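# Lift yellow foam block from floor onto its desk

## Task

Pick up the yellow foam block lying on the floor beneath one of the desks and set it on that same desk's top, so that it rests neither on nor leaning against the other object already there. Both desks must stay roughly where they are, and the robot must not topple or finish leaning.

## Robot and tools

ROBOT. A Hello Robot Stretch 4, about 1.6 m tall, with one arm. It has an omni-wheel base (rim within 0.23 m of the base origin), a lift that slides up a mast, an arm that telescopes forward, a three-axis wrist (yaw, pitch, roll) and a five-finger hand. Things may occasionally get nudged by an outside push.

FRAMES. Base frame: origin on the floor below the base centre, x ahead, y to the left, z up, in metres. hand_pose is reported in this frame, for a hand point 0.045 m in front of the palm; its printed value can be slightly wrong. Odometry frame is the base frame as it was at the start; base_odometry counts wheel turns only (slip counts as travel), heading in rad, left positive, range -3.142 to 3.142.

TOOL move. One action per call. Arguments: "base", "joints", "speeds", "pace", "contact_limits", or "end_of_arm" on its own; plus "cameras" and "blocking". There is a single set of commands for the one robot, not one per arm.
- base: an object with one command, each a relative offset from where the base last reported itself (not a pose): translate_m (metres, forward +, -2 to 2), strafe_m (metres, left +, -2 to 2), rotate_rad (radians, counter-clockwise +, -3.2 to 3.2). translate_m and strafe_m may be combined for a straight diagonal drive with no turn; rotate_rad must be alone.
- joints: absolute targets keyed by name. lift_m 0 to 1.2 m; arm_m 0 to 0.55 m extension; wrist_yaw_rad -1.134 to 4.276 (0 ahead, + left, 3.14 tucked back); wrist_pitch_rad -1.117 to 4.259 (0 level, 1.57 pointing down); wrist_roll_rad -1.117 to 4.259 (0 palm up, 1.57 palm to robot's right, 3.14 palm down). Hand keys hand_little, hand_ring, hand_middle, hand_index, hand_thumb_bend each -1 (curled) to +1 (straight); hand_thumb_turn -1 (opposite the fingers) to +1 (beside the palm). hand_force_limit -1 to 1 maps to about 0 to 10 N fingertip stopping force (15 N for thumb motors). hand_speed -0.96 to 1; full speed from +0.48 up. Both start at 0 and -0.8. Out-of-range targets are clipped and reported.
- pace: "slow", "default", "fast" or "max". speeds: per-joint top speed for lift_m, arm_m and wrist keys instead. A high lift slows the base.
- contact_limits: 0 (lightest) to 1 (hardest) for arm_m, lift_m, translate_m, strafe_m, rotate_rad, given only with its own command; default 0.5. A base limit persists until the next base command. Even at 0 the arm needs a firm push to stop.
- end_of_arm: "enable_torque" re-powers wrist motors that switched off.
- cameras: list of head_camera, head_left_camera, head_right_camera, wrist_camera or "all"; [] for none. blocking false returns within about 0.5 s while motion continues; a later move overrides only what it names.
A move with no action just reports state and images.

Other tools: wait(seconds 0 to 10, cameras) lets time pass and returns early once motions settle; stop(cameras) brakes everything still running and re-brakes slack wheels; zoom_image(camera, region [x0,y0,x1,y1] pixels, top-left origin, up to 504 per side) magnifies the newest image of that camera; show_instructions shows the reference pages; finished_scene ends the scene irreversibly, so the block must stay in place without the robot.

RESULTS. base_status and joint_status: done, moving, off_target (resting short of target), or an uncommanded stop: contact_stop (held back; that motion goes slack), time_out (after 14 s, target dropped), limit_stop_at_own_body, limit_stop_at_tilt (lean over 6 degrees; lift, arm, wheels go slack), torque_fault (a wrist motor limp). Once such a stop appears, the rest of that reply's move, wait and finished_scene calls are skipped. on_its_own reports uncommanded behaviour (held, slack, off). lidar_m: 12 distances in metres, 30-degree sectors counter-clockwise from straight ahead (4th left, 7th behind, 10th right); "-" means nothing seen or closer than 0.25 m; it sees from about 0.15 m high, so desk tops appear. wrist_depth_mm: 7x7 grid of depths 100 to 2000 mm, "-" when unreadable or nearer than ~200 mm. base_tilt in degrees (forward, right). turned_by_wheels vs turned_by_imu differing by over ~0.1 rad in one move suggests a hit or slip. motor_effort in percent (peak in brackets); servo_current in mA for wrist servos. hand_stopped_by gives six words for little, ring, middle, index, thumb_bend, thumb_turn: moving, target, force, stalled or fault. <finger>_load_n in N, positive when pushed open; a lost grip shows as near-zero loads.

HAND. Fingers reach 0.06 to 0.07 m past the hand point along its +z. With the thumb turned fully in, the hand wraps objects about 0.035 to 0.065 m thick; thumb tip and index pad can pinch light objects up to about 0.08 m. A finger motor only starts when its target changes; closing stops at hand_force_limit. Use hand_speed -0.94 or lower for a soft grip. To open, send more open targets. The wrist camera sits behind the palm heel and can collide.

CAUTIONS. Self-collision stops are likely with the hand over the base and lift below ~0.25 (0.45 if pointing down), with the wrist tilted up and rolled, or tucked back while tilting. Moving or braking with loads over 1 kg and arm beyond 0.2 m, or pushing/pulling hard, can tip the robot; a tilted finish fails. Don't shove the desks, don't drop the block even a few millimetres, avoid hard impacts and heavy finger strain. Thinking time lets the scene run on; base commands count from the last reported position.

Each tool is called after ">>>" in YAML: its name, and indented under it one key for each argument.

Reference images:

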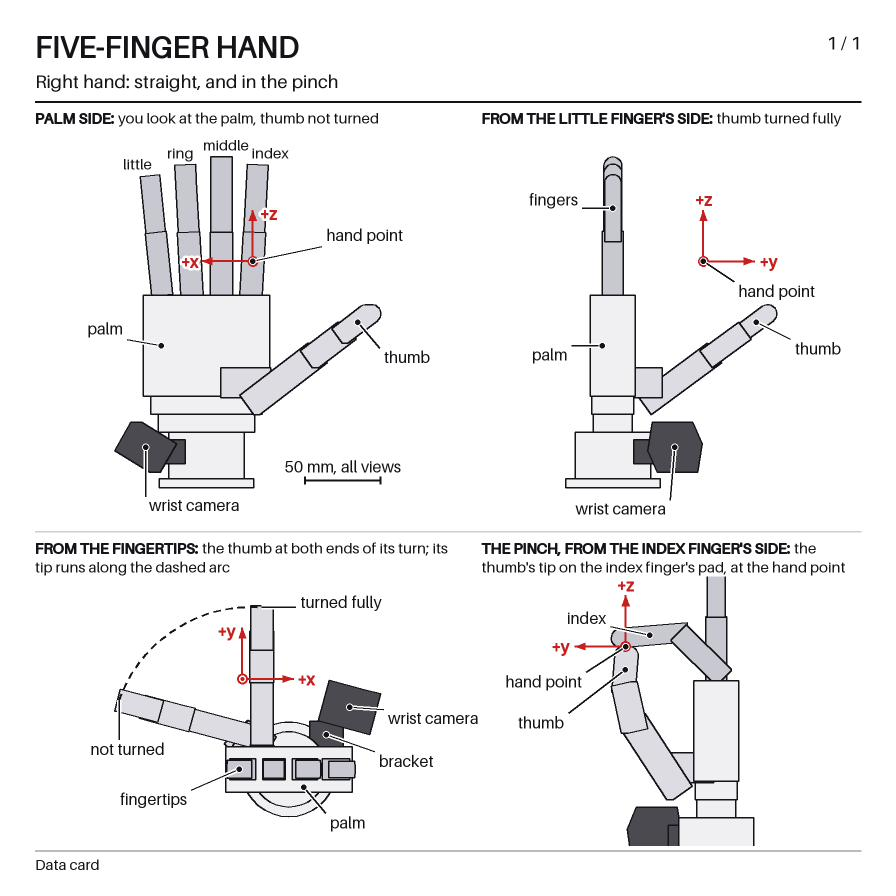

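## Session

>>> move:

Scene clock: 0.00 s.
base_odometry: x=+0.000 y=+0.000 heading=+0.000
turned_by_wheels: +0.000
turned_by_imu: +0.000
base_tilt: forward=+0.3 right=+0.8
lidar_m: 0.91 1.64 1.63 1.06 0.93 0.93 1.10 1.78 1.78 0.91 0.77 0.79
base_status: not commanded
joint_positions: lift_m=+0.219 arm_m=+0.000 wrist_yaw_rad=+3.068 wrist_pitch_rad=+0.004 wrist_roll_rad=+0.000 hand_little=+1.000 hand_ring=+1.000 hand_middle=+1.000 hand_index=+1.000 hand_thumb_turn=+1.000 hand_thumb_bend=+1.000 hand_force_limit=+0.000 hand_speed=-0.800
joint_status: not commanded
measured_speeds: all 0
hand_stopped_by: target,target,target,target,target,target
little_load_n: 0.0
ring_load_n: 0.0
middle_load_n: 0.0
index_load_n: 0.0
thumb_bend_load_n: 0.0
thumb_turn_load_n: 0.0
motor_effort: lift_m=+20 arm_m=+2 wheel_0=+0 wheel_1=-1 wheel_2=+1
servo_current: wrist_yaw_rad=52 wrist_pitch_rad=52 wrist_roll_rad=26
hand_pose: x=-0.0415 y=+0.1341 z=+0.4568 quat_wxyz=(-0.480, -0.482, +0.519, +0.517) (m; base frame)
wrist_depth_mm: 138 141 1464 1229 1042 866 759 / 122 142 1430 1205 1025 854 778 / 122 153 1366 1205 1025 878 788 / 138 191 1397 1182 1025 878 788 / - 1863 1397 1205 1025 878 - / 1430 1464 180 206 991 - - / 1008 108 110 - - - -
pictures: head_camera, head_left_camera, head_right_camera, wrist_camera
Images, in order (width x height): head_camera 420x560, head_left_camera 420x672, head_right_camera 420x672, wrist_camera 616x392.

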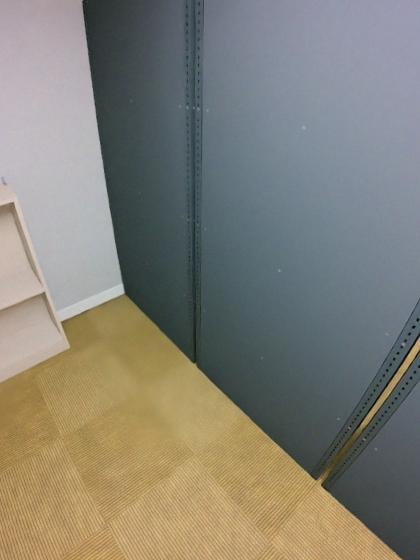

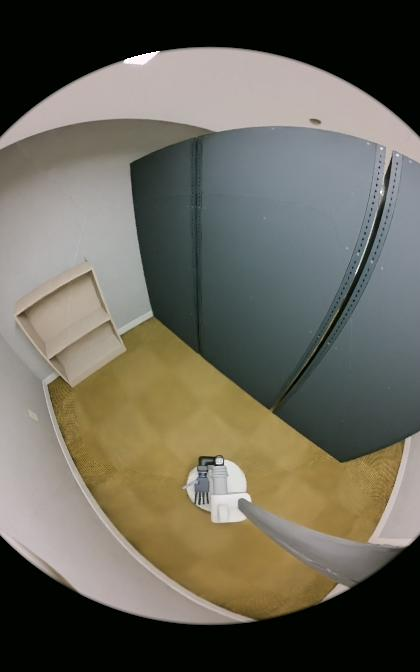

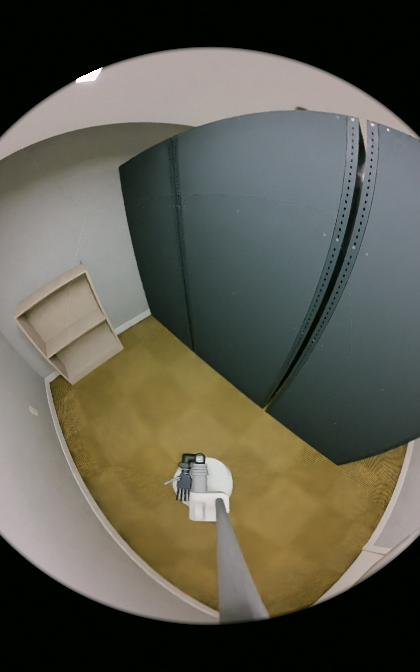

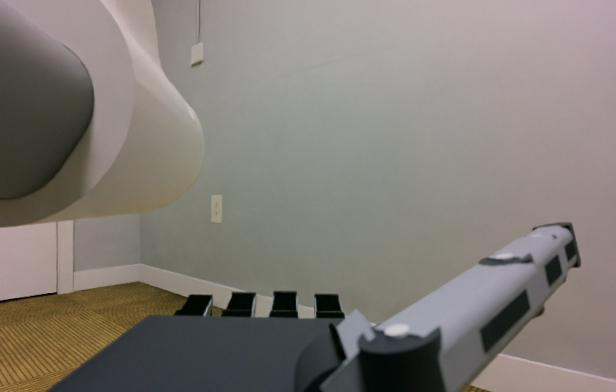

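>>> move:
  base: {"rotate_rad": -1.5}
  cameras: ["head_camera","head_left_camera","head_right_camera"]

>>> move:
  base: {"rotate_rad": 3.1}
  cameras: ["head_camera","head_left_camera"]

Scene clock: 4.30 s.
move: done
base_odometry: x=+0.000 y=+0.000 heading=-1.500
turned_by_wheels: -1.500
turned_by_imu: -1.460
base_tilt: forward=+0.3 right=+0.7
lidar_m: 0.88 0.78 0.80 0.98 1.64 1.58 1.03 0.91 0.90 1.11 1.77 1.77
base_status: done
joint_positions: lift_m=+0.219 arm_m=+0.000 wrist_yaw_rad=+3.068 wrist_pitch_rad=+0.004 wrist_roll_rad=+0.000 hand_little=+1.000 hand_ring=+1.000 hand_middle=+1.000 hand_index=+1.000 hand_thumb_turn=+1.000 hand_thumb_bend=+1.000 hand_force_limit=+0.000 hand_speed=-0.800
joint_status: not commanded
measured_speeds: all 0
hand_stopped_by: target,target,target,target,target,target
little_load_n: 0.0
ring_load_n: 0.0
middle_load_n: 0.0
index_load_n: 0.0
thumb_bend_load_n: 0.0
thumb_turn_load_n: 0.0
motor_effort: lift_m=+20(20) arm_m=-3(3) wheel_0=+0(6) wheel_1=+0(11) wheel_2=+0(8)
servo_current: wrist_yaw_rad=46(59) wrist_pitch_rad=13(78) wrist_roll_rad=33(46)
hand_pose: x=-0.0415 y=+0.1341 z=+0.4568 quat_wxyz=(-0.480, -0.482, +0.519, +0.517)
wrist_depth_mm: 138 141 1229 1499 - - 1397 / 119 144 1281 1464 - 1661 1537 / 125 160 1281 1464 - 1708 1576 / 138 201 1229 1499 - 1708 1499 / 917 1042 1229 1464 - 1756 - / 891 1025 181 185 1661 - - / - - 110 - - - -
Images, in order (width x height): head_camera 420x560, head_left_camera 420x672, head_right_camera 420x672.

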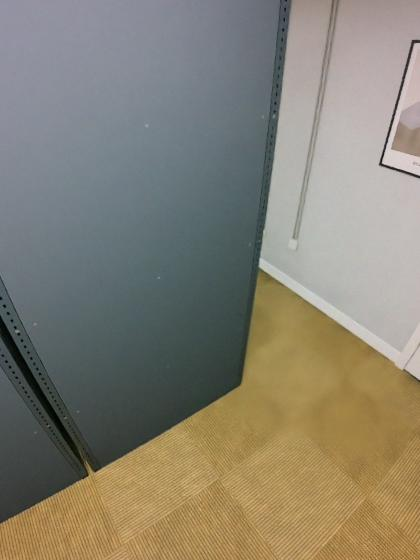

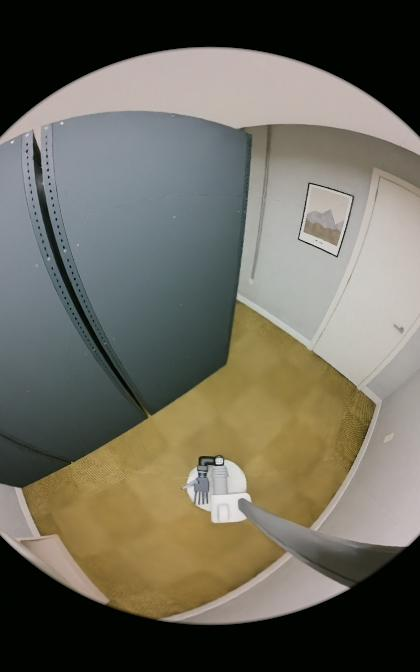

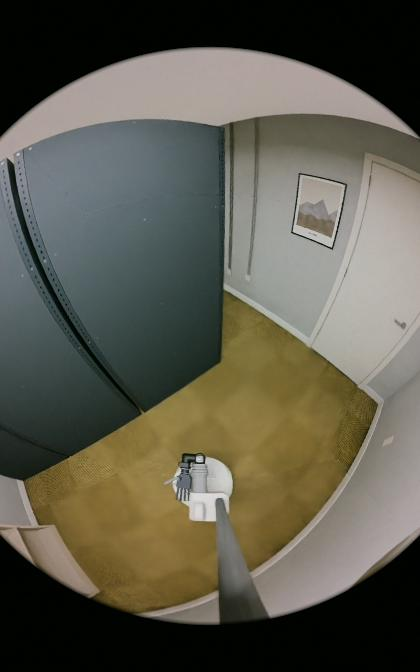

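Scene clock: 7.13 s.
move: done
base_odometry: x=+0.000 y=+0.000 heading=+1.600
turned_by_wheels: +3.100
turned_by_imu: +3.016
base_tilt: forward=+0.3 right=+0.9
lidar_m: 1.05 0.91 0.93 1.09 1.79 1.81 0.89 0.78 0.79 0.94 1.62 1.65
base_status: done
joint_positions: lift_m=+0.219 arm_m=+0.000 wrist_yaw_rad=+3.068 wrist_pitch_rad=+0.004 wrist_roll_rad=+0.000 hand_little=+1.000 hand_ring=+1.000 hand_middle=+1.000 hand_index=+1.000 hand_thumb_turn=+1.000 hand_thumb_bend=+1.000 hand_force_limit=+0.000 hand_speed=-0.800
joint_status: not commanded
measured_speeds: all 0
hand_stopped_by: target,target,target,target,target,target
little_load_n: 0.0
ring_load_n: 0.0
middle_load_n: 0.0
index_load_n: 0.5
thumb_bend_load_n: 0.0
thumb_turn_load_n: 0.0
motor_effort: lift_m=+20(20) arm_m=-4(4) wheel_0=+0(7) wheel_1=+0(10) wheel_2=+0(9)
servo_current: wrist_yaw_rad=46(65) wrist_pitch_rad=33(65) wrist_roll_rad=33(46)
hand_pose: x=-0.0415 y=+0.1341 z=+0.4568 quat_wxyz=(-0.480, -0.482, +0.519, +0.517)
wrist_depth_mm: 139 141 - - - 1618 - / 119 142 - - - 1576 - / 125 160 277 - - 1576 - / 138 196 - - - 1537 - / - - - - - 117 - / - - 180 208 1661 - - / - - 110 - - - -
Images, in order (width x height): head_camera 420x560, head_left_camera 420x672.

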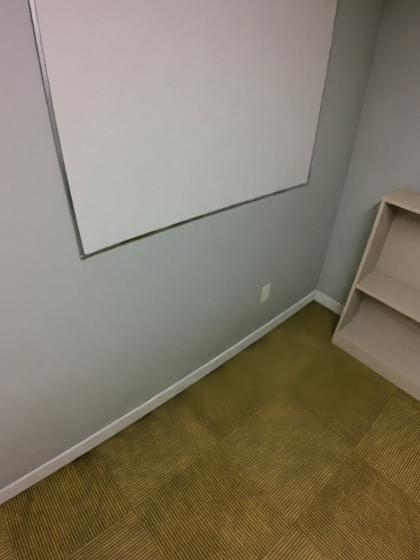

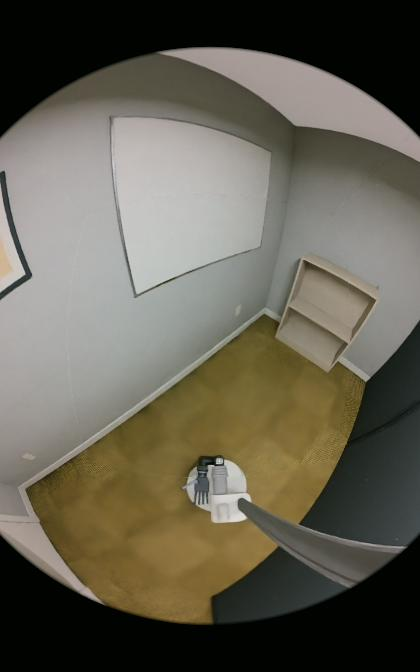

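>>> move:
  base: {"rotate_rad": 2.45}
  cameras: ["head_camera","head_left_camera","head_right_camera"]

Scene clock: 19.60 s.
move: done
base_odometry: x=+0.000 y=+0.000 heading=-2.233
turned_by_wheels: +2.450
turned_by_imu: +2.383
base_tilt: forward=+0.4 right=+0.7
lidar_m: 1.77 1.05 0.78 0.78 0.84 1.27 1.66 1.21 0.94 0.92 0.97 1.45
base_status: done
joint_positions: lift_m=+0.219 arm_m=+0.000 wrist_yaw_rad=+3.068 wrist_pitch_rad=+0.004 wrist_roll_rad=+0.000 hand_little=+1.000 hand_ring=+1.000 hand_middle=+1.000 hand_index=+1.000 hand_thumb_turn=+1.000 hand_thumb_bend=+1.000 hand_force_limit=+0.000 hand_speed=-0.800
joint_status: not commanded
measured_speeds: all 0
hand_stopped_by: target,target,target,target,target,target
little_load_n: 0.0
ring_load_n: 0.0
middle_load_n: 0.0
index_load_n: 0.0
thumb_bend_load_n: 0.0
thumb_turn_load_n: 0.0
motor_effort: lift_m=+20(20) arm_m=-4(4) wheel_0=-1(7) wheel_1=+0(10) wheel_2=+0(10)
servo_current: wrist_yaw_rad=59(59) wrist_pitch_rad=39(65) wrist_roll_rad=33(46)
hand_pose: x=-0.0415 y=+0.1341 z=+0.4568 quat_wxyz=(-0.480, -0.482, +0.519, +0.517)
wrist_depth_mm: 138 141 - - - 1255 - / 119 144 - - - 1281 - / 125 161 - - - 1281 - / 138 202 - - - 1229 - / 1430 - - - - 1182 - / 1281 1464 181 207 1708 - - / 1025 109 110 - - - -
Images, in order (width x height): head_camera 420x560, head_left_camera 420x672, head_right_camera 420x672.

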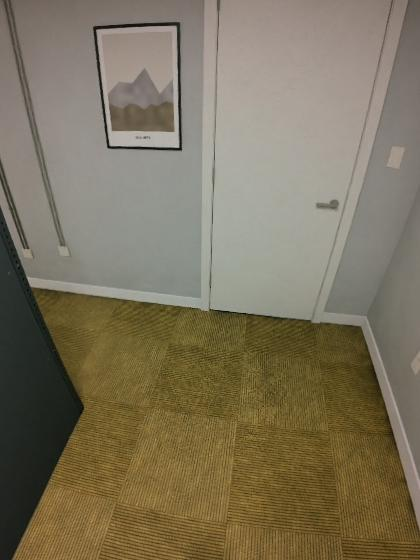

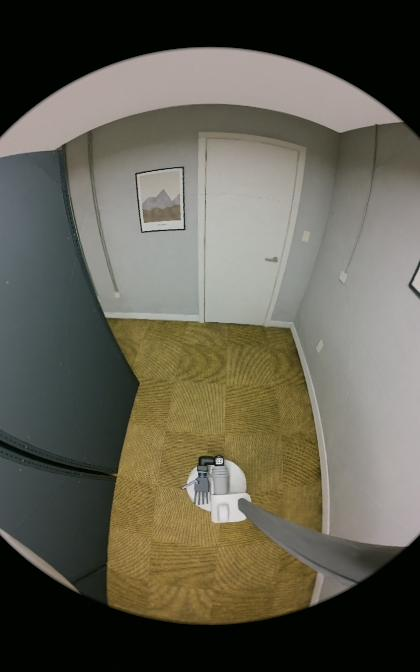

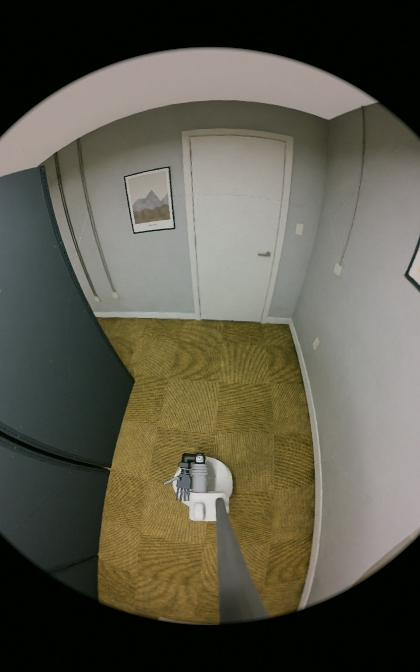

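>>> move:
  base: {"translate_m": 1.2}
  cameras: ["head_left_camera","head_right_camera"]

Scene clock: 28.43 s.
move: done
base_odometry: x=-0.738 y=-0.946 heading=-2.233
turned_by_wheels: +0.000
turned_by_imu: +0.001
base_tilt: forward=+0.3 right=+0.8
lidar_m: 0.58 0.66 1.01 0.92 0.74 1.07 2.89 1.31 1.05 1.03 0.74 0.61
base_status: done
joint_positions: lift_m=+0.219 arm_m=+0.000 wrist_yaw_rad=+3.068 wrist_pitch_rad=+0.004 wrist_roll_rad=+0.000 hand_little=+1.000 hand_ring=+1.000 hand_middle=+1.000 hand_index=+1.000 hand_thumb_turn=+1.000 hand_thumb_bend=+1.000 hand_force_limit=+0.000 hand_speed=-0.800
joint_status: not commanded
measured_speeds: all 0
hand_stopped_by: target,target,target,target,target,target
little_load_n: 0.0
ring_load_n: 0.0
middle_load_n: 0.0
index_load_n: 0.0
thumb_bend_load_n: 0.0
thumb_turn_load_n: 0.0
motor_effort: lift_m=+20(20) arm_m=-4(4) wheel_0=+1(8) wheel_1=+1(11) wheel_2=-4(16)
servo_current: wrist_yaw_rad=46(59) wrist_pitch_rad=59(65) wrist_roll_rad=33(46)
hand_pose: x=-0.0415 y=+0.1341 z=+0.4568 quat_wxyz=(-0.480, -0.482, +0.519, +0.517)
wrist_depth_mm: 139 141 - - - - - / 119 144 - - - - - / 125 161 - - - - - / 138 200 - - - - - / 1537 - - - - 117 - / 1430 1430 182 208 1618 - - / 1008 108 110 - - - -
Images, in order (width x height): head_left_camera 420x672, head_right_camera 420x672.

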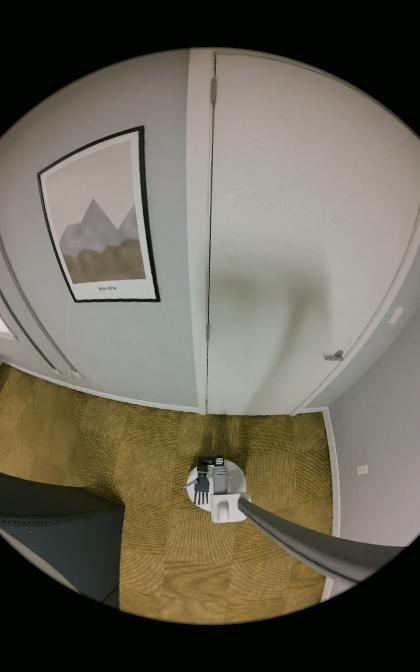

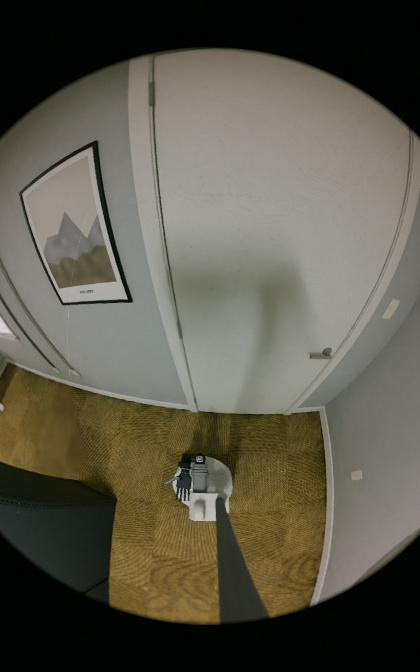

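>>> move:
  base: {"rotate_rad": 1.6}
  cameras: ["head_camera","head_left_camera","head_right_camera"]

Scene clock: 32.97 s.
move: done
base_odometry: x=-0.738 y=-0.946 heading=-0.633
turned_by_wheels: +1.600
turned_by_imu: +1.556
base_tilt: forward=+0.4 right=+0.8
lidar_m: 0.92 0.75 1.09 2.85 1.33 1.07 1.05 0.75 0.61 0.59 0.68 0.99
base_status: done
joint_positions: lift_m=+0.219 arm_m=+0.000 wrist_yaw_rad=+3.068 wrist_pitch_rad=+0.004 wrist_roll_rad=+0.000 hand_little=+1.000 hand_ring=+1.000 hand_middle=+1.000 hand_index=+1.000 hand_thumb_turn=+1.000 hand_thumb_bend=+1.000 hand_force_limit=+0.000 hand_speed=-0.800
joint_status: not commanded
measured_speeds: all 0
hand_stopped_by: target,target,target,target,target,target
little_load_n: 0.0
ring_load_n: 0.0
middle_load_n: 0.0
index_load_n: 0.0
thumb_bend_load_n: 0.0
thumb_turn_load_n: 0.0
motor_effort: lift_m=+20(20) arm_m=-4(4) wheel_0=-1(6) wheel_1=+0(12) wheel_2=-1(9)
servo_current: wrist_yaw_rad=52(59) wrist_pitch_rad=46(65) wrist_roll_rad=39(46)
hand_pose: x=-0.0415 y=+0.1341 z=+0.4568 quat_wxyz=(-0.480, -0.482, +0.519, +0.517)
wrist_depth_mm: 138 142 1138 1160 1138 1160 1118 / 119 144 1160 1138 1118 1160 1160 / 125 160 1138 1182 1138 1118 1118 / 138 202 1160 1118 1160 1138 1138 / 1160 1138 1182 1138 1138 1098 - / 1078 1138 182 208 1160 - - / 976 108 110 - - - -
Images, in order (width x height): head_camera 420x560, head_left_camera 420x672, head_right_camera 420x672.

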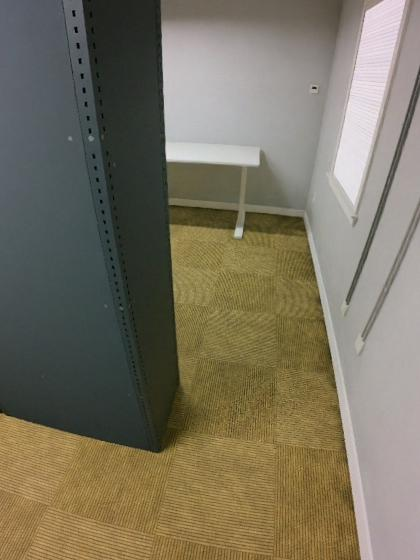

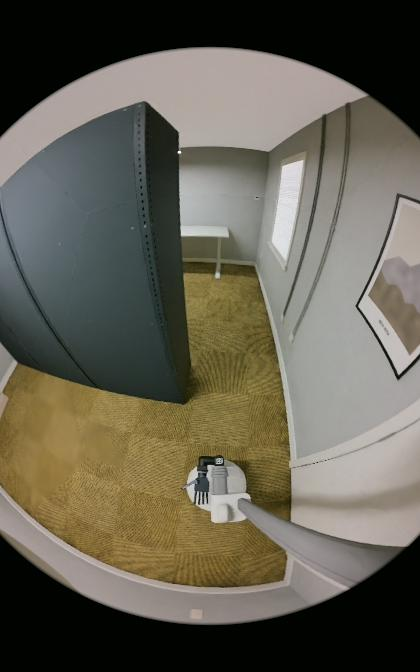

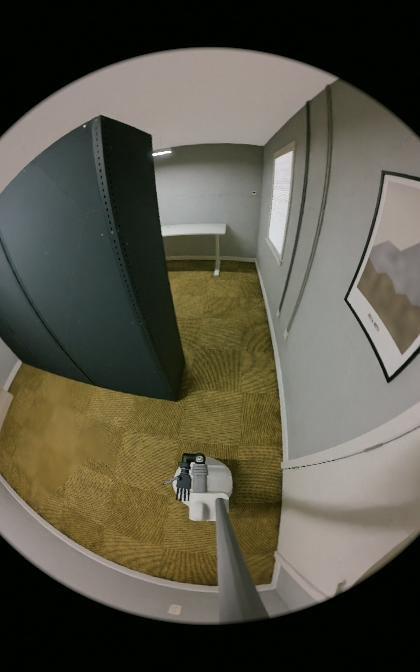

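>>> move:
  base: {"strafe_m": -0.18}

>>> move:
  base: {"rotate_rad": -0.12}
  cameras: ["head_camera","head_left_camera","head_right_camera"]

Scene clock: 40.87 s.
move: done
base_odometry: x=-0.845 y=-1.091 heading=-0.633
turned_by_wheels: +0.000
turned_by_imu: +0.000
base_tilt: forward=+0.3 right=+0.9
lidar_m: 2.93 0.81 1.04 2.97 1.36 1.08 1.06 0.57 0.42 0.41 0.49 0.70
base_status: done
joint_positions: lift_m=+0.219 arm_m=+0.000 wrist_yaw_rad=+3.068 wrist_pitch_rad=+0.004 wrist_roll_rad=+0.000 hand_little=+1.000 hand_ring=+1.000 hand_middle=+1.000 hand_index=+1.000 hand_thumb_turn=+1.000 hand_thumb_bend=+1.000 hand_force_limit=+0.000 hand_speed=-0.800
joint_status: not commanded
measured_speeds: all 0
hand_stopped_by: target,target,target,target,target,target
little_load_n: 0.0
ring_load_n: 0.0
middle_load_n: 0.0
index_load_n: 0.0
thumb_bend_load_n: 0.0
thumb_turn_load_n: 0.0
motor_effort: lift_m=+20(20) arm_m=-4(4) wheel_0=+3(12) wheel_1=-2(14) wheel_2=-1(4)
servo_current: wrist_yaw_rad=52(65) wrist_pitch_rad=39(72) wrist_roll_rad=33(46)
hand_pose: x=-0.0415 y=+0.1341 z=+0.4568 quat_wxyz=(-0.480, -0.482, +0.519, +0.517)
wrist_depth_mm: 138 142 1138 1182 1138 1182 1160 / 125 143 1138 1160 1138 1160 1205 / 125 160 1160 1138 1138 1118 1160 / 138 200 1160 1138 1205 1160 1160 / 768 1160 1138 1138 1160 1182 - / 768 1138 182 207 1138 - - / 778 108 110 - - - -
pictures: none

Scene clock: 41.63 s.
move: done
base_odometry: x=-0.845 y=-1.091 heading=-0.753
turned_by_wheels: -0.120
turned_by_imu: -0.117
base_tilt: forward=+0.3 right=+0.9
lidar_m: 1.70 0.81 0.95 2.48 1.51 1.08 1.05 0.62 0.45 0.41 0.43 0.63
base_status: done
joint_positions: lift_m=+0.219 arm_m=+0.000 wrist_yaw_rad=+3.068 wrist_pitch_rad=+0.004 wrist_roll_rad=+0.000 hand_little=+1.000 hand_ring=+1.000 hand_middle=+1.000 hand_index=+1.000 hand_thumb_turn=+1.000 hand_thumb_bend=+1.000 hand_force_limit=+0.000 hand_speed=-0.800
joint_status: not commanded
measured_speeds: all 0
hand_stopped_by: target,target,target,target,target,target
little_load_n: 0.0
ring_load_n: 0.0
middle_load_n: 0.0
index_load_n: 0.0
thumb_bend_load_n: 0.0
thumb_turn_load_n: 0.0
motor_effort: lift_m=+20(20) arm_m=-4(4) wheel_0=+0(6) wheel_1=+0(11) wheel_2=+0(6)
servo_current: wrist_yaw_rad=59(59) wrist_pitch_rad=7(72) wrist_roll_rad=46(46)
hand_pose: x=-0.0415 y=+0.1341 z=+0.4568 quat_wxyz=(-0.480, -0.482, +0.519, +0.517)
wrist_depth_mm: 138 141 1118 1205 1205 1255 1281 / 125 142 1160 1160 1182 1281 1308 / 125 160 1160 1182 1205 1255 1281 / 138 200 1138 1182 1205 1255 1336 / 1098 1118 1138 1182 1205 1229 - / 1060 1078 182 207 1205 - - / 891 - 110 - - - -
Images, in order (width x height): head_camera 420x560, head_left_camera 420x672, head_right_camera 420x672.

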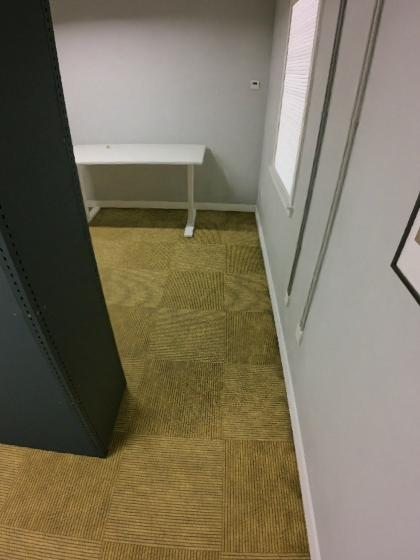

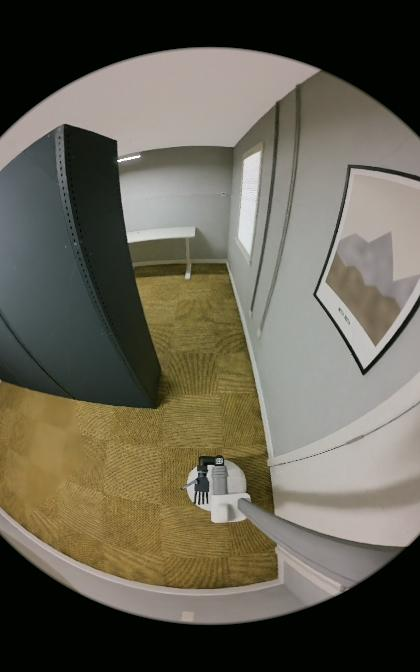

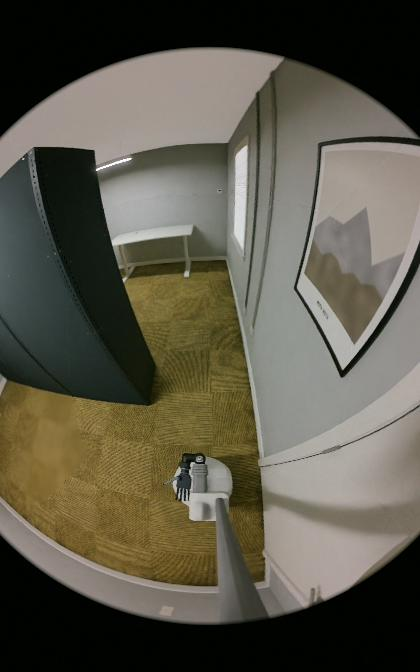

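>>> move:
  base: {"translate_m": 0.9}
  cameras: ["head_camera","head_left_camera","head_right_camera"]

Scene clock: 48.93 s.
move: done
base_odometry: x=-0.188 y=-1.707 heading=-0.753
turned_by_wheels: +0.000
turned_by_imu: +0.001
base_tilt: forward=+0.4 right=+0.8
lidar_m: 1.61 2.06 0.52 0.50 0.51 2.05 1.84 0.63 0.46 0.42 0.43 0.62
base_status: done
joint_positions: lift_m=+0.219 arm_m=+0.000 wrist_yaw_rad=+3.068 wrist_pitch_rad=+0.004 wrist_roll_rad=+0.000 hand_little=+1.000 hand_ring=+1.000 hand_middle=+1.000 hand_index=+1.000 hand_thumb_turn=+1.000 hand_thumb_bend=+1.000 hand_force_limit=+0.000 hand_speed=-0.800
joint_status: not commanded
measured_speeds: all 0
hand_stopped_by: target,target,target,target,target,target
little_load_n: 0.0
ring_load_n: 0.0
middle_load_n: 0.0
index_load_n: 0.0
thumb_bend_load_n: 0.0
thumb_turn_load_n: 0.0
motor_effort: lift_m=+20(20) arm_m=-4(4) wheel_0=+2(8) wheel_1=+1(10) wheel_2=-3(15)
servo_current: wrist_yaw_rad=52(59) wrist_pitch_rad=39(78) wrist_roll_rad=33(46)
hand_pose: x=-0.0415 y=+0.1341 z=+0.4568 quat_wxyz=(-0.480, -0.482, +0.519, +0.517)
wrist_depth_mm: 138 142 - - - - - / 119 142 - - - - - / 125 160 - - - - - / 138 199 - - - - - / - 1921 - - - - - / 809 1336 182 207 1863 - - / 878 108 110 - - - -
Images, in order (width x height): head_camera 420x560, head_left_camera 420x672, head_right_camera 420x672.

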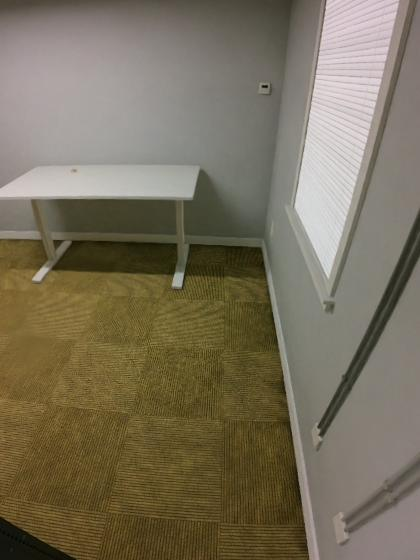

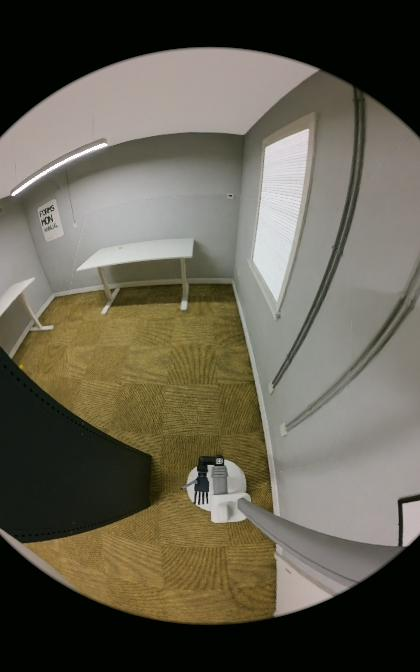

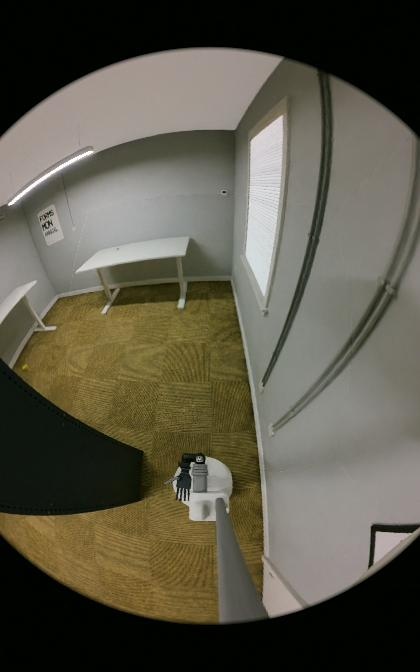

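>>> move:
  base: {"translate_m": 0.6, "strafe_m": 0.05}

>>> move:
  base: {"rotate_rad": 1.0}
  cameras: ["head_camera","head_left_camera","head_right_camera"]

Scene clock: 56.33 s.
move: done
base_odometry: x=+0.283 y=-2.080 heading=-0.753
turned_by_wheels: +0.000
turned_by_imu: -0.001
base_tilt: forward=+0.4 right=+0.8
lidar_m: 1.42 1.45 2.03 1.44 0.59 0.65 1.92 0.70 0.51 0.48 0.50 0.64
base_status: done
joint_positions: lift_m=+0.219 arm_m=+0.000 wrist_yaw_rad=+3.068 wrist_pitch_rad=+0.004 wrist_roll_rad=+0.000 hand_little=+1.000 hand_ring=+1.000 hand_middle=+1.000 hand_index=+1.000 hand_thumb_turn=+1.000 hand_thumb_bend=+1.000 hand_force_limit=+0.000 hand_speed=-0.800
joint_status: not commanded
measured_speeds: all 0
hand_stopped_by: target,target,target,target,target,target
little_load_n: 0.0
ring_load_n: 0.0
middle_load_n: 0.0
index_load_n: 0.0
thumb_bend_load_n: 0.0
thumb_turn_load_n: 0.0
motor_effort: lift_m=+20(20) arm_m=-4(4) wheel_0=+1(6) wheel_1=+3(12) wheel_2=-3(15)
servo_current: wrist_yaw_rad=52(65) wrist_pitch_rad=39(65) wrist_roll_rad=46(46)
hand_pose: x=-0.0415 y=+0.1341 z=+0.4568 quat_wxyz=(-0.480, -0.482, +0.519, +0.517)
wrist_depth_mm: 139 141 - - - - - / 119 144 - - - - - / 125 160 - - - - - / 138 198 - - - - - / - - - - - - - / 1098 1336 181 207 1661 - - / 976 108 110 - - - -
pictures: none

Scene clock: 58.03 s.
move: done
base_odometry: x=+0.283 y=-2.080 heading=+0.247
turned_by_wheels: +1.000
turned_by_imu: +0.973
base_tilt: forward=+0.4 right=+0.8
lidar_m: 1.90 1.91 0.57 0.62 2.54 0.72 0.51 0.48 0.49 0.59 1.42 1.44
base_status: done
joint_positions: lift_m=+0.219 arm_m=+0.000 wrist_yaw_rad=+3.068 wrist_pitch_rad=+0.004 wrist_roll_rad=+0.000 hand_little=+1.000 hand_ring=+1.000 hand_middle=+1.000 hand_index=+1.000 hand_thumb_turn=+1.000 hand_thumb_bend=+1.000 hand_force_limit=+0.000 hand_speed=-0.800
joint_status: not commanded
measured_speeds: all 0
hand_stopped_by: target,target,target,target,target,target
little_load_n: 0.0
ring_load_n: 0.0
middle_load_n: 0.0
index_load_n: 0.0
thumb_bend_load_n: 0.0
thumb_turn_load_n: 0.0
motor_effort: lift_m=+20(20) arm_m=-4(4) wheel_0=+0(6) wheel_1=+0(9) wheel_2=-1(8)
servo_current: wrist_yaw_rad=46(59) wrist_pitch_rad=33(65) wrist_roll_rad=46(46)
hand_pose: x=-0.0415 y=+0.1341 z=+0.4568 quat_wxyz=(-0.480, -0.482, +0.519, +0.517)
wrist_depth_mm: 139 142 - - - - - / 119 144 - - - - - / 125 160 - - - - - / 138 196 - - - - - / - - - - - 117 - / - - 133 137 - - - / - - 110 - - - -
Images, in order (width x height): head_camera 420x560, head_left_camera 420x672, head_right_camera 420x672.

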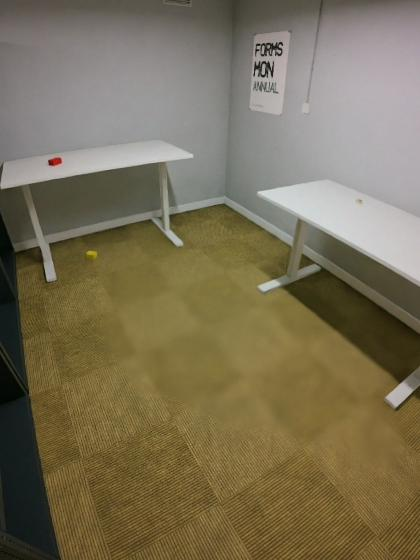

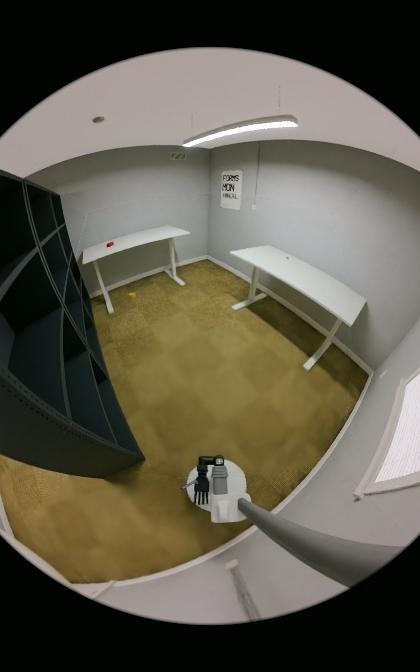

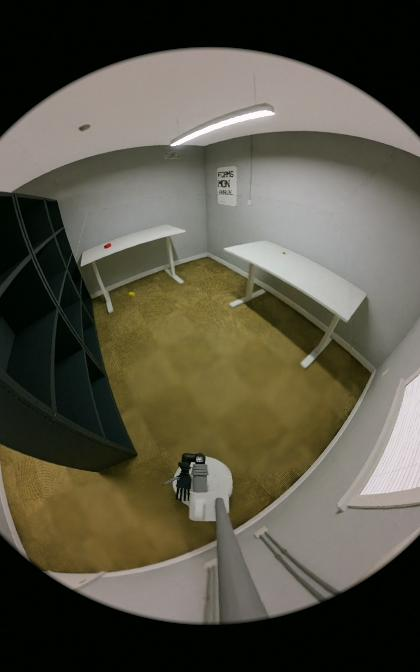

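>>> move:
  base: {"rotate_rad": 0.36}
  cameras: ["head_camera","head_left_camera"]

Scene clock: 66.10 s.
move: done
base_odometry: x=+0.283 y=-2.080 heading=+0.606
turned_by_wheels: +0.360
turned_by_imu: +0.350
base_tilt: forward=+0.3 right=+0.7
lidar_m: 2.47 0.69 0.58 2.55 0.97 0.56 0.47 0.47 0.57 1.00 1.40 1.62
base_status: done
joint_positions: lift_m=+0.219 arm_m=+0.000 wrist_yaw_rad=+3.068 wrist_pitch_rad=+0.004 wrist_roll_rad=+0.000 hand_little=+1.000 hand_ring=+1.000 hand_middle=+1.000 hand_index=+1.000 hand_thumb_turn=+1.000 hand_thumb_bend=+1.000 hand_force_limit=+0.000 hand_speed=-0.800
joint_status: not commanded
measured_speeds: all 0
hand_stopped_by: target,target,target,target,target,target
little_load_n: 0.0
ring_load_n: 0.0
middle_load_n: 0.0
index_load_n: 0.0
thumb_bend_load_n: 0.0
thumb_turn_load_n: 0.0
motor_effort: lift_m=+20(20) arm_m=-4(4) wheel_0=-1(5) wheel_1=+0(9) wheel_2=-1(7)
servo_current: wrist_yaw_rad=46(59) wrist_pitch_rad=26(59) wrist_roll_rad=39(46)
hand_pose: x=-0.0415 y=+0.1341 z=+0.4568 quat_wxyz=(-0.480, -0.482, +0.519, +0.517)
wrist_depth_mm: 139 142 - - - - - / 119 144 - - - - - / 125 160 - - - - - / 138 196 - - - - - / - - - - - - - / - - 133 137 - - - / - - 110 - - - -
Images, in order (width x height): head_camera 420x560, head_left_camera 420x672.

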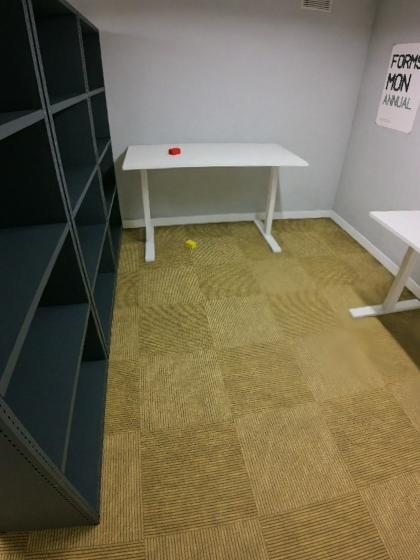

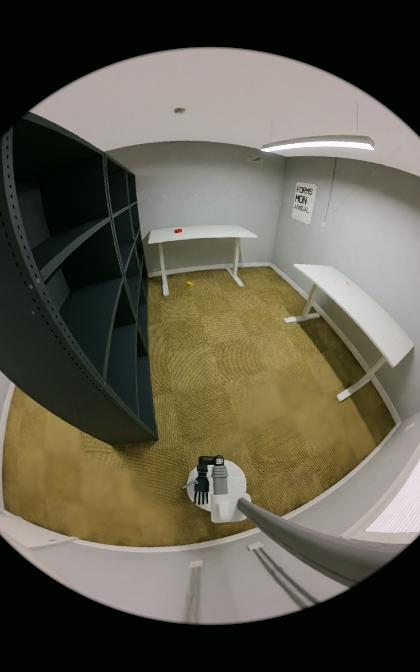

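>>> move:
  base: {"rotate_rad": 0.06}

>>> move:
  base: {"translate_m": 1.4}
  cameras: ["head_camera","head_left_camera","head_right_camera"]

Scene clock: 75.57 s.
move: done
base_odometry: x=+0.283 y=-2.080 heading=+0.666
turned_by_wheels: +0.060
turned_by_imu: +0.058
base_tilt: forward=+0.4 right=+0.8
lidar_m: 2.46 0.63 0.58 2.55 0.86 0.54 0.47 0.47 0.59 1.12 1.43 1.74
base_status: done
joint_positions: lift_m=+0.219 arm_m=+0.000 wrist_yaw_rad=+3.068 wrist_pitch_rad=+0.004 wrist_roll_rad=+0.000 hand_little=+1.000 hand_ring=+1.000 hand_middle=+1.000 hand_index=+1.000 hand_thumb_turn=+1.000 hand_thumb_bend=+1.000 hand_force_limit=+0.000 hand_speed=-0.800
joint_status: not commanded
measured_speeds: all 0
hand_stopped_by: target,target,target,target,target,target
little_load_n: 0.0
ring_load_n: 0.0
middle_load_n: 0.0
index_load_n: 0.0
thumb_bend_load_n: 0.0
thumb_turn_load_n: 0.0
motor_effort: lift_m=+20(20) arm_m=-4(4) wheel_0=-1(4) wheel_1=+0(8) wheel_2=+0(5)
servo_current: wrist_yaw_rad=46(65) wrist_pitch_rad=46(59) wrist_roll_rad=33(46)
hand_pose: x=-0.0415 y=+0.1341 z=+0.4568 quat_wxyz=(-0.480, -0.482, +0.519, +0.517)
wrist_depth_mm: 139 141 - - - - - / 119 144 - - - - - / 125 161 - - - - - / 138 196 - - - - - / - - - - - - - / - - 133 137 - - - / - - 110 - - - -
pictures: none

Scene clock: 81.70 s.
move: done
base_odometry: x=+1.384 y=-1.215 heading=+0.666
turned_by_wheels: +0.000
turned_by_imu: +0.003
base_tilt: forward=+0.3 right=+0.8
lidar_m: 1.09 1.04 0.65 0.58 0.58 0.73 1.84 1.83 1.30 1.15 1.16 1.20
base_status: done
joint_positions: lift_m=+0.219 arm_m=+0.000 wrist_yaw_rad=+3.068 wrist_pitch_rad=+0.004 wrist_roll_rad=+0.000 hand_little=+1.000 hand_ring=+1.000 hand_middle=+1.000 hand_index=+1.000 hand_thumb_turn=+1.000 hand_thumb_bend=+1.000 hand_force_limit=+0.000 hand_speed=-0.800
joint_status: not commanded
measured_speeds: all 0
hand_stopped_by: target,target,target,target,target,target
little_load_n: 0.0
ring_load_n: 0.0
middle_load_n: 0.0
index_load_n: 0.0
thumb_bend_load_n: 0.0
thumb_turn_load_n: 0.0
motor_effort: lift_m=+20(20) arm_m=-4(4) wheel_0=+1(8) wheel_1=+1(12) wheel_2=-3(15)
servo_current: wrist_yaw_rad=46(59) wrist_pitch_rad=52(72) wrist_roll_rad=39(46)
hand_pose: x=-0.0415 y=+0.1341 z=+0.4568 quat_wxyz=(-0.480, -0.482, +0.519, +0.517)
wrist_depth_mm: 138 142 - - 1098 1078 - / 119 142 - - - 1182 - / 125 160 276 - - - - / 138 196 - - - - - / - - - - - 117 - / 1397 1430 182 208 - - - / 1008 108 110 - - - -
Images, in order (width x height): head_camera 420x560, head_left_camera 420x672, head_right_camera 420x672.

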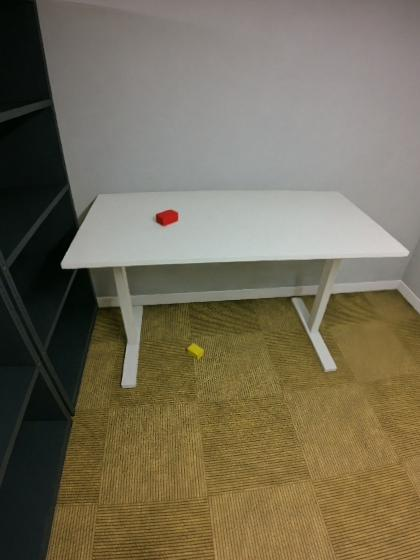

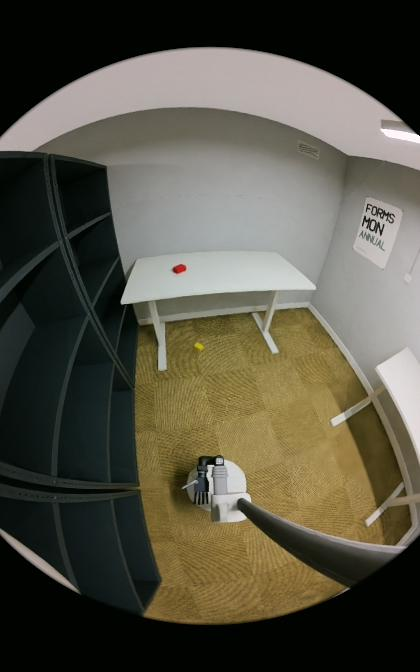

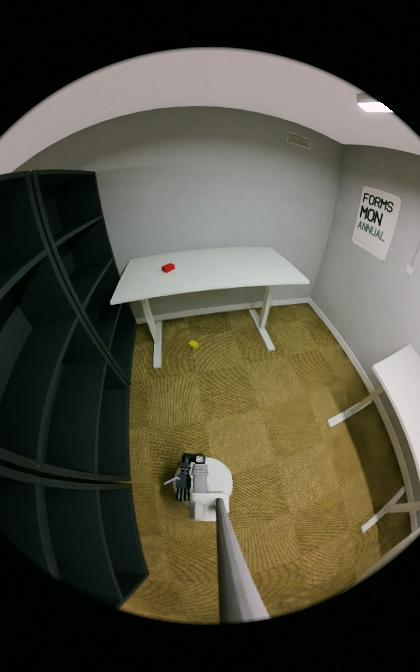

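>>> zoom_image:
  camera: "head_camera"
  region: [100, 180, 320, 400]

Scaled by 2.291 from the camera's image (finer frame: 1200x1600).

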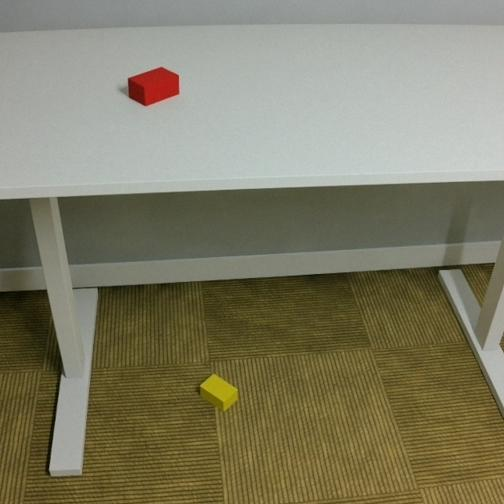

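>>> move:
  joints: {"lift_m": 0.4, "wrist_yaw_rad": 0.0}

>>> move:
  joints: {"wrist_roll_rad": 3.14, "wrist_pitch_rad": 0.785, "hand_speed": 0.0, "hand_thumb_turn": -1.0}
  cameras: ["all"]

Scene clock: 120.37 s.
move: done
base_odometry: x=+1.384 y=-1.215 heading=+0.666
turned_by_wheels: +0.000
turned_by_imu: -0.001
base_tilt: forward=+0.3 right=+0.7
lidar_m: 1.10 1.03 0.66 0.59 0.59 0.74 1.84 1.83 1.28 1.15 1.15 1.21
base_status: not commanded
joint_positions: lift_m=+0.400 arm_m=+0.000 wrist_yaw_rad=+0.002 wrist_pitch_rad=+0.004 wrist_roll_rad=+0.000 hand_little=+1.000 hand_ring=+1.000 hand_middle=+1.000 hand_index=+1.000 hand_thumb_turn=+1.000 hand_thumb_bend=+1.000 hand_force_limit=+0.000 hand_speed=-0.800
joint_status: all done
measured_speeds: all 0
hand_stopped_by: target,target,target,target,target,target
little_load_n: 0.5
ring_load_n: 0.5
middle_load_n: 0.0
index_load_n: 0.0
thumb_bend_load_n: 0.0
thumb_turn_load_n: 0.0
motor_effort: lift_m=+23(27) arm_m=-4(4) wheel_0=+1(2) wheel_1=+1(1) wheel_2=-3(3)
servo_current: wrist_yaw_rad=59(130) wrist_pitch_rad=33(65) wrist_roll_rad=33(46)
hand_pose: x=+0.3929 y=-0.1177 z=+0.6372 quat_wxyz=(+0.498, +0.500, +0.502, +0.500)
wrist_depth_mm: 1464 - - - - - - / 917 931 931 946 1042 1008 1921 / 1397 - - - - - - / 1430 - - - - - - / 1430 - - - - - - / 1464 - 133 137 - - - / 1336 108 110 - - - -
pictures: none

Scene clock: 122.73 s.
move: done
base_odometry: x=+1.384 y=-1.215 heading=+0.666
turned_by_wheels: +0.000
turned_by_imu: +0.000
base_tilt: forward=+0.3 right=+0.8
lidar_m: 1.11 1.04 0.66 0.58 0.59 0.72 1.85 1.83 1.29 1.15 1.16 1.23
base_status: not commanded
joint_positions: lift_m=+0.400 arm_m=+0.000 wrist_yaw_rad=+0.002 wrist_pitch_rad=+0.786 wrist_roll_rad=+3.137 hand_little=+1.000 hand_ring=+1.000 hand_middle=+1.000 hand_index=+1.000 hand_thumb_turn=-1.000 hand_thumb_bend=+1.000 hand_force_limit=+0.000 hand_speed=+0.000
joint_status: all done
measured_speeds: all 0
hand_stopped_by: target,target,target,target,target,target
little_load_n: 0.0
ring_load_n: 0.0
middle_load_n: 0.0
index_load_n: 0.0
thumb_bend_load_n: 0.0
thumb_turn_load_n: 0.0
motor_effort: lift_m=+23(23) arm_m=-4(4) wheel_0=+1(2) wheel_1=+1(1) wheel_2=-3(4)
servo_current: wrist_yaw_rad=52(59) wrist_pitch_rad=20(91) wrist_roll_rad=39(91)
hand_pose: x=+0.2849 y=-0.0566 z=+0.3786 quat_wxyz=(-0.270, +0.656, -0.651, +0.271)
wrist_depth_mm: 469 469 462 462 462 462 477 / 512 517 512 120 512 512 517 / 574 574 574 564 574 580 574 / 647 654 640 640 - 654 640 / 759 759 759 - - 759 750 / 904 854 181 - - 878 891 / 1060 108 110 - - 1078 1060
pictures: head_camera, head_left_camera, head_right_camera, wrist_camera
Images, in order (width x height): head_camera 420x560, head_left_camera 420x672, head_right_camera 420x672, wrist_camera 616x392.

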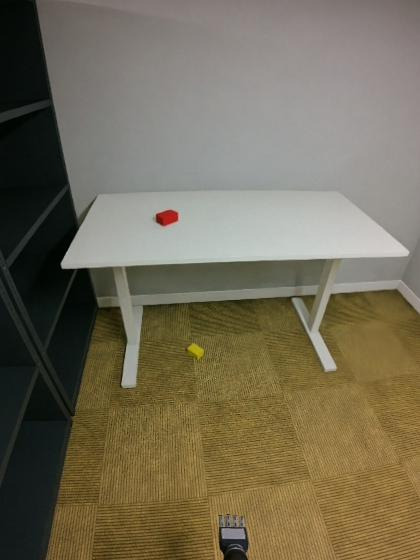

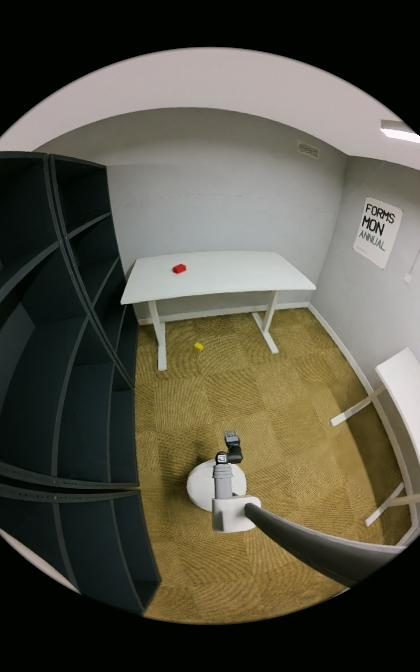

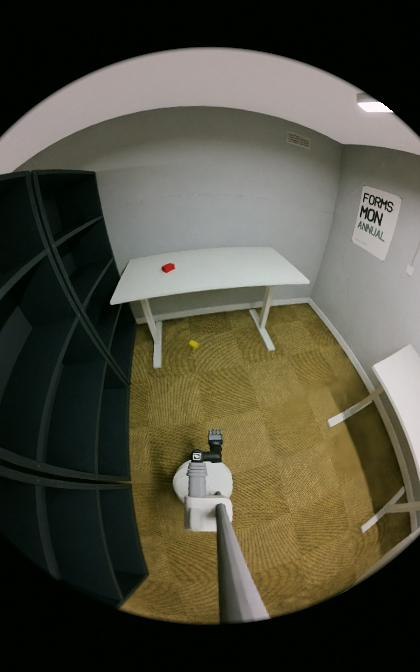

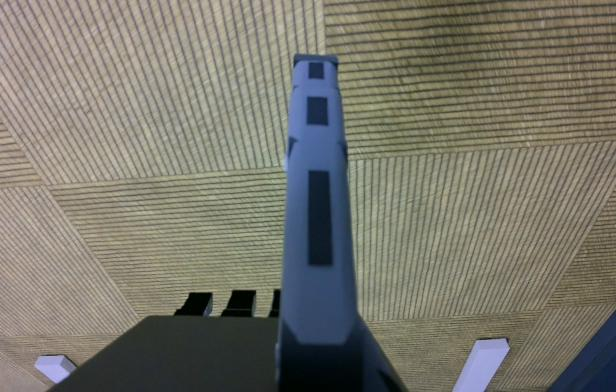

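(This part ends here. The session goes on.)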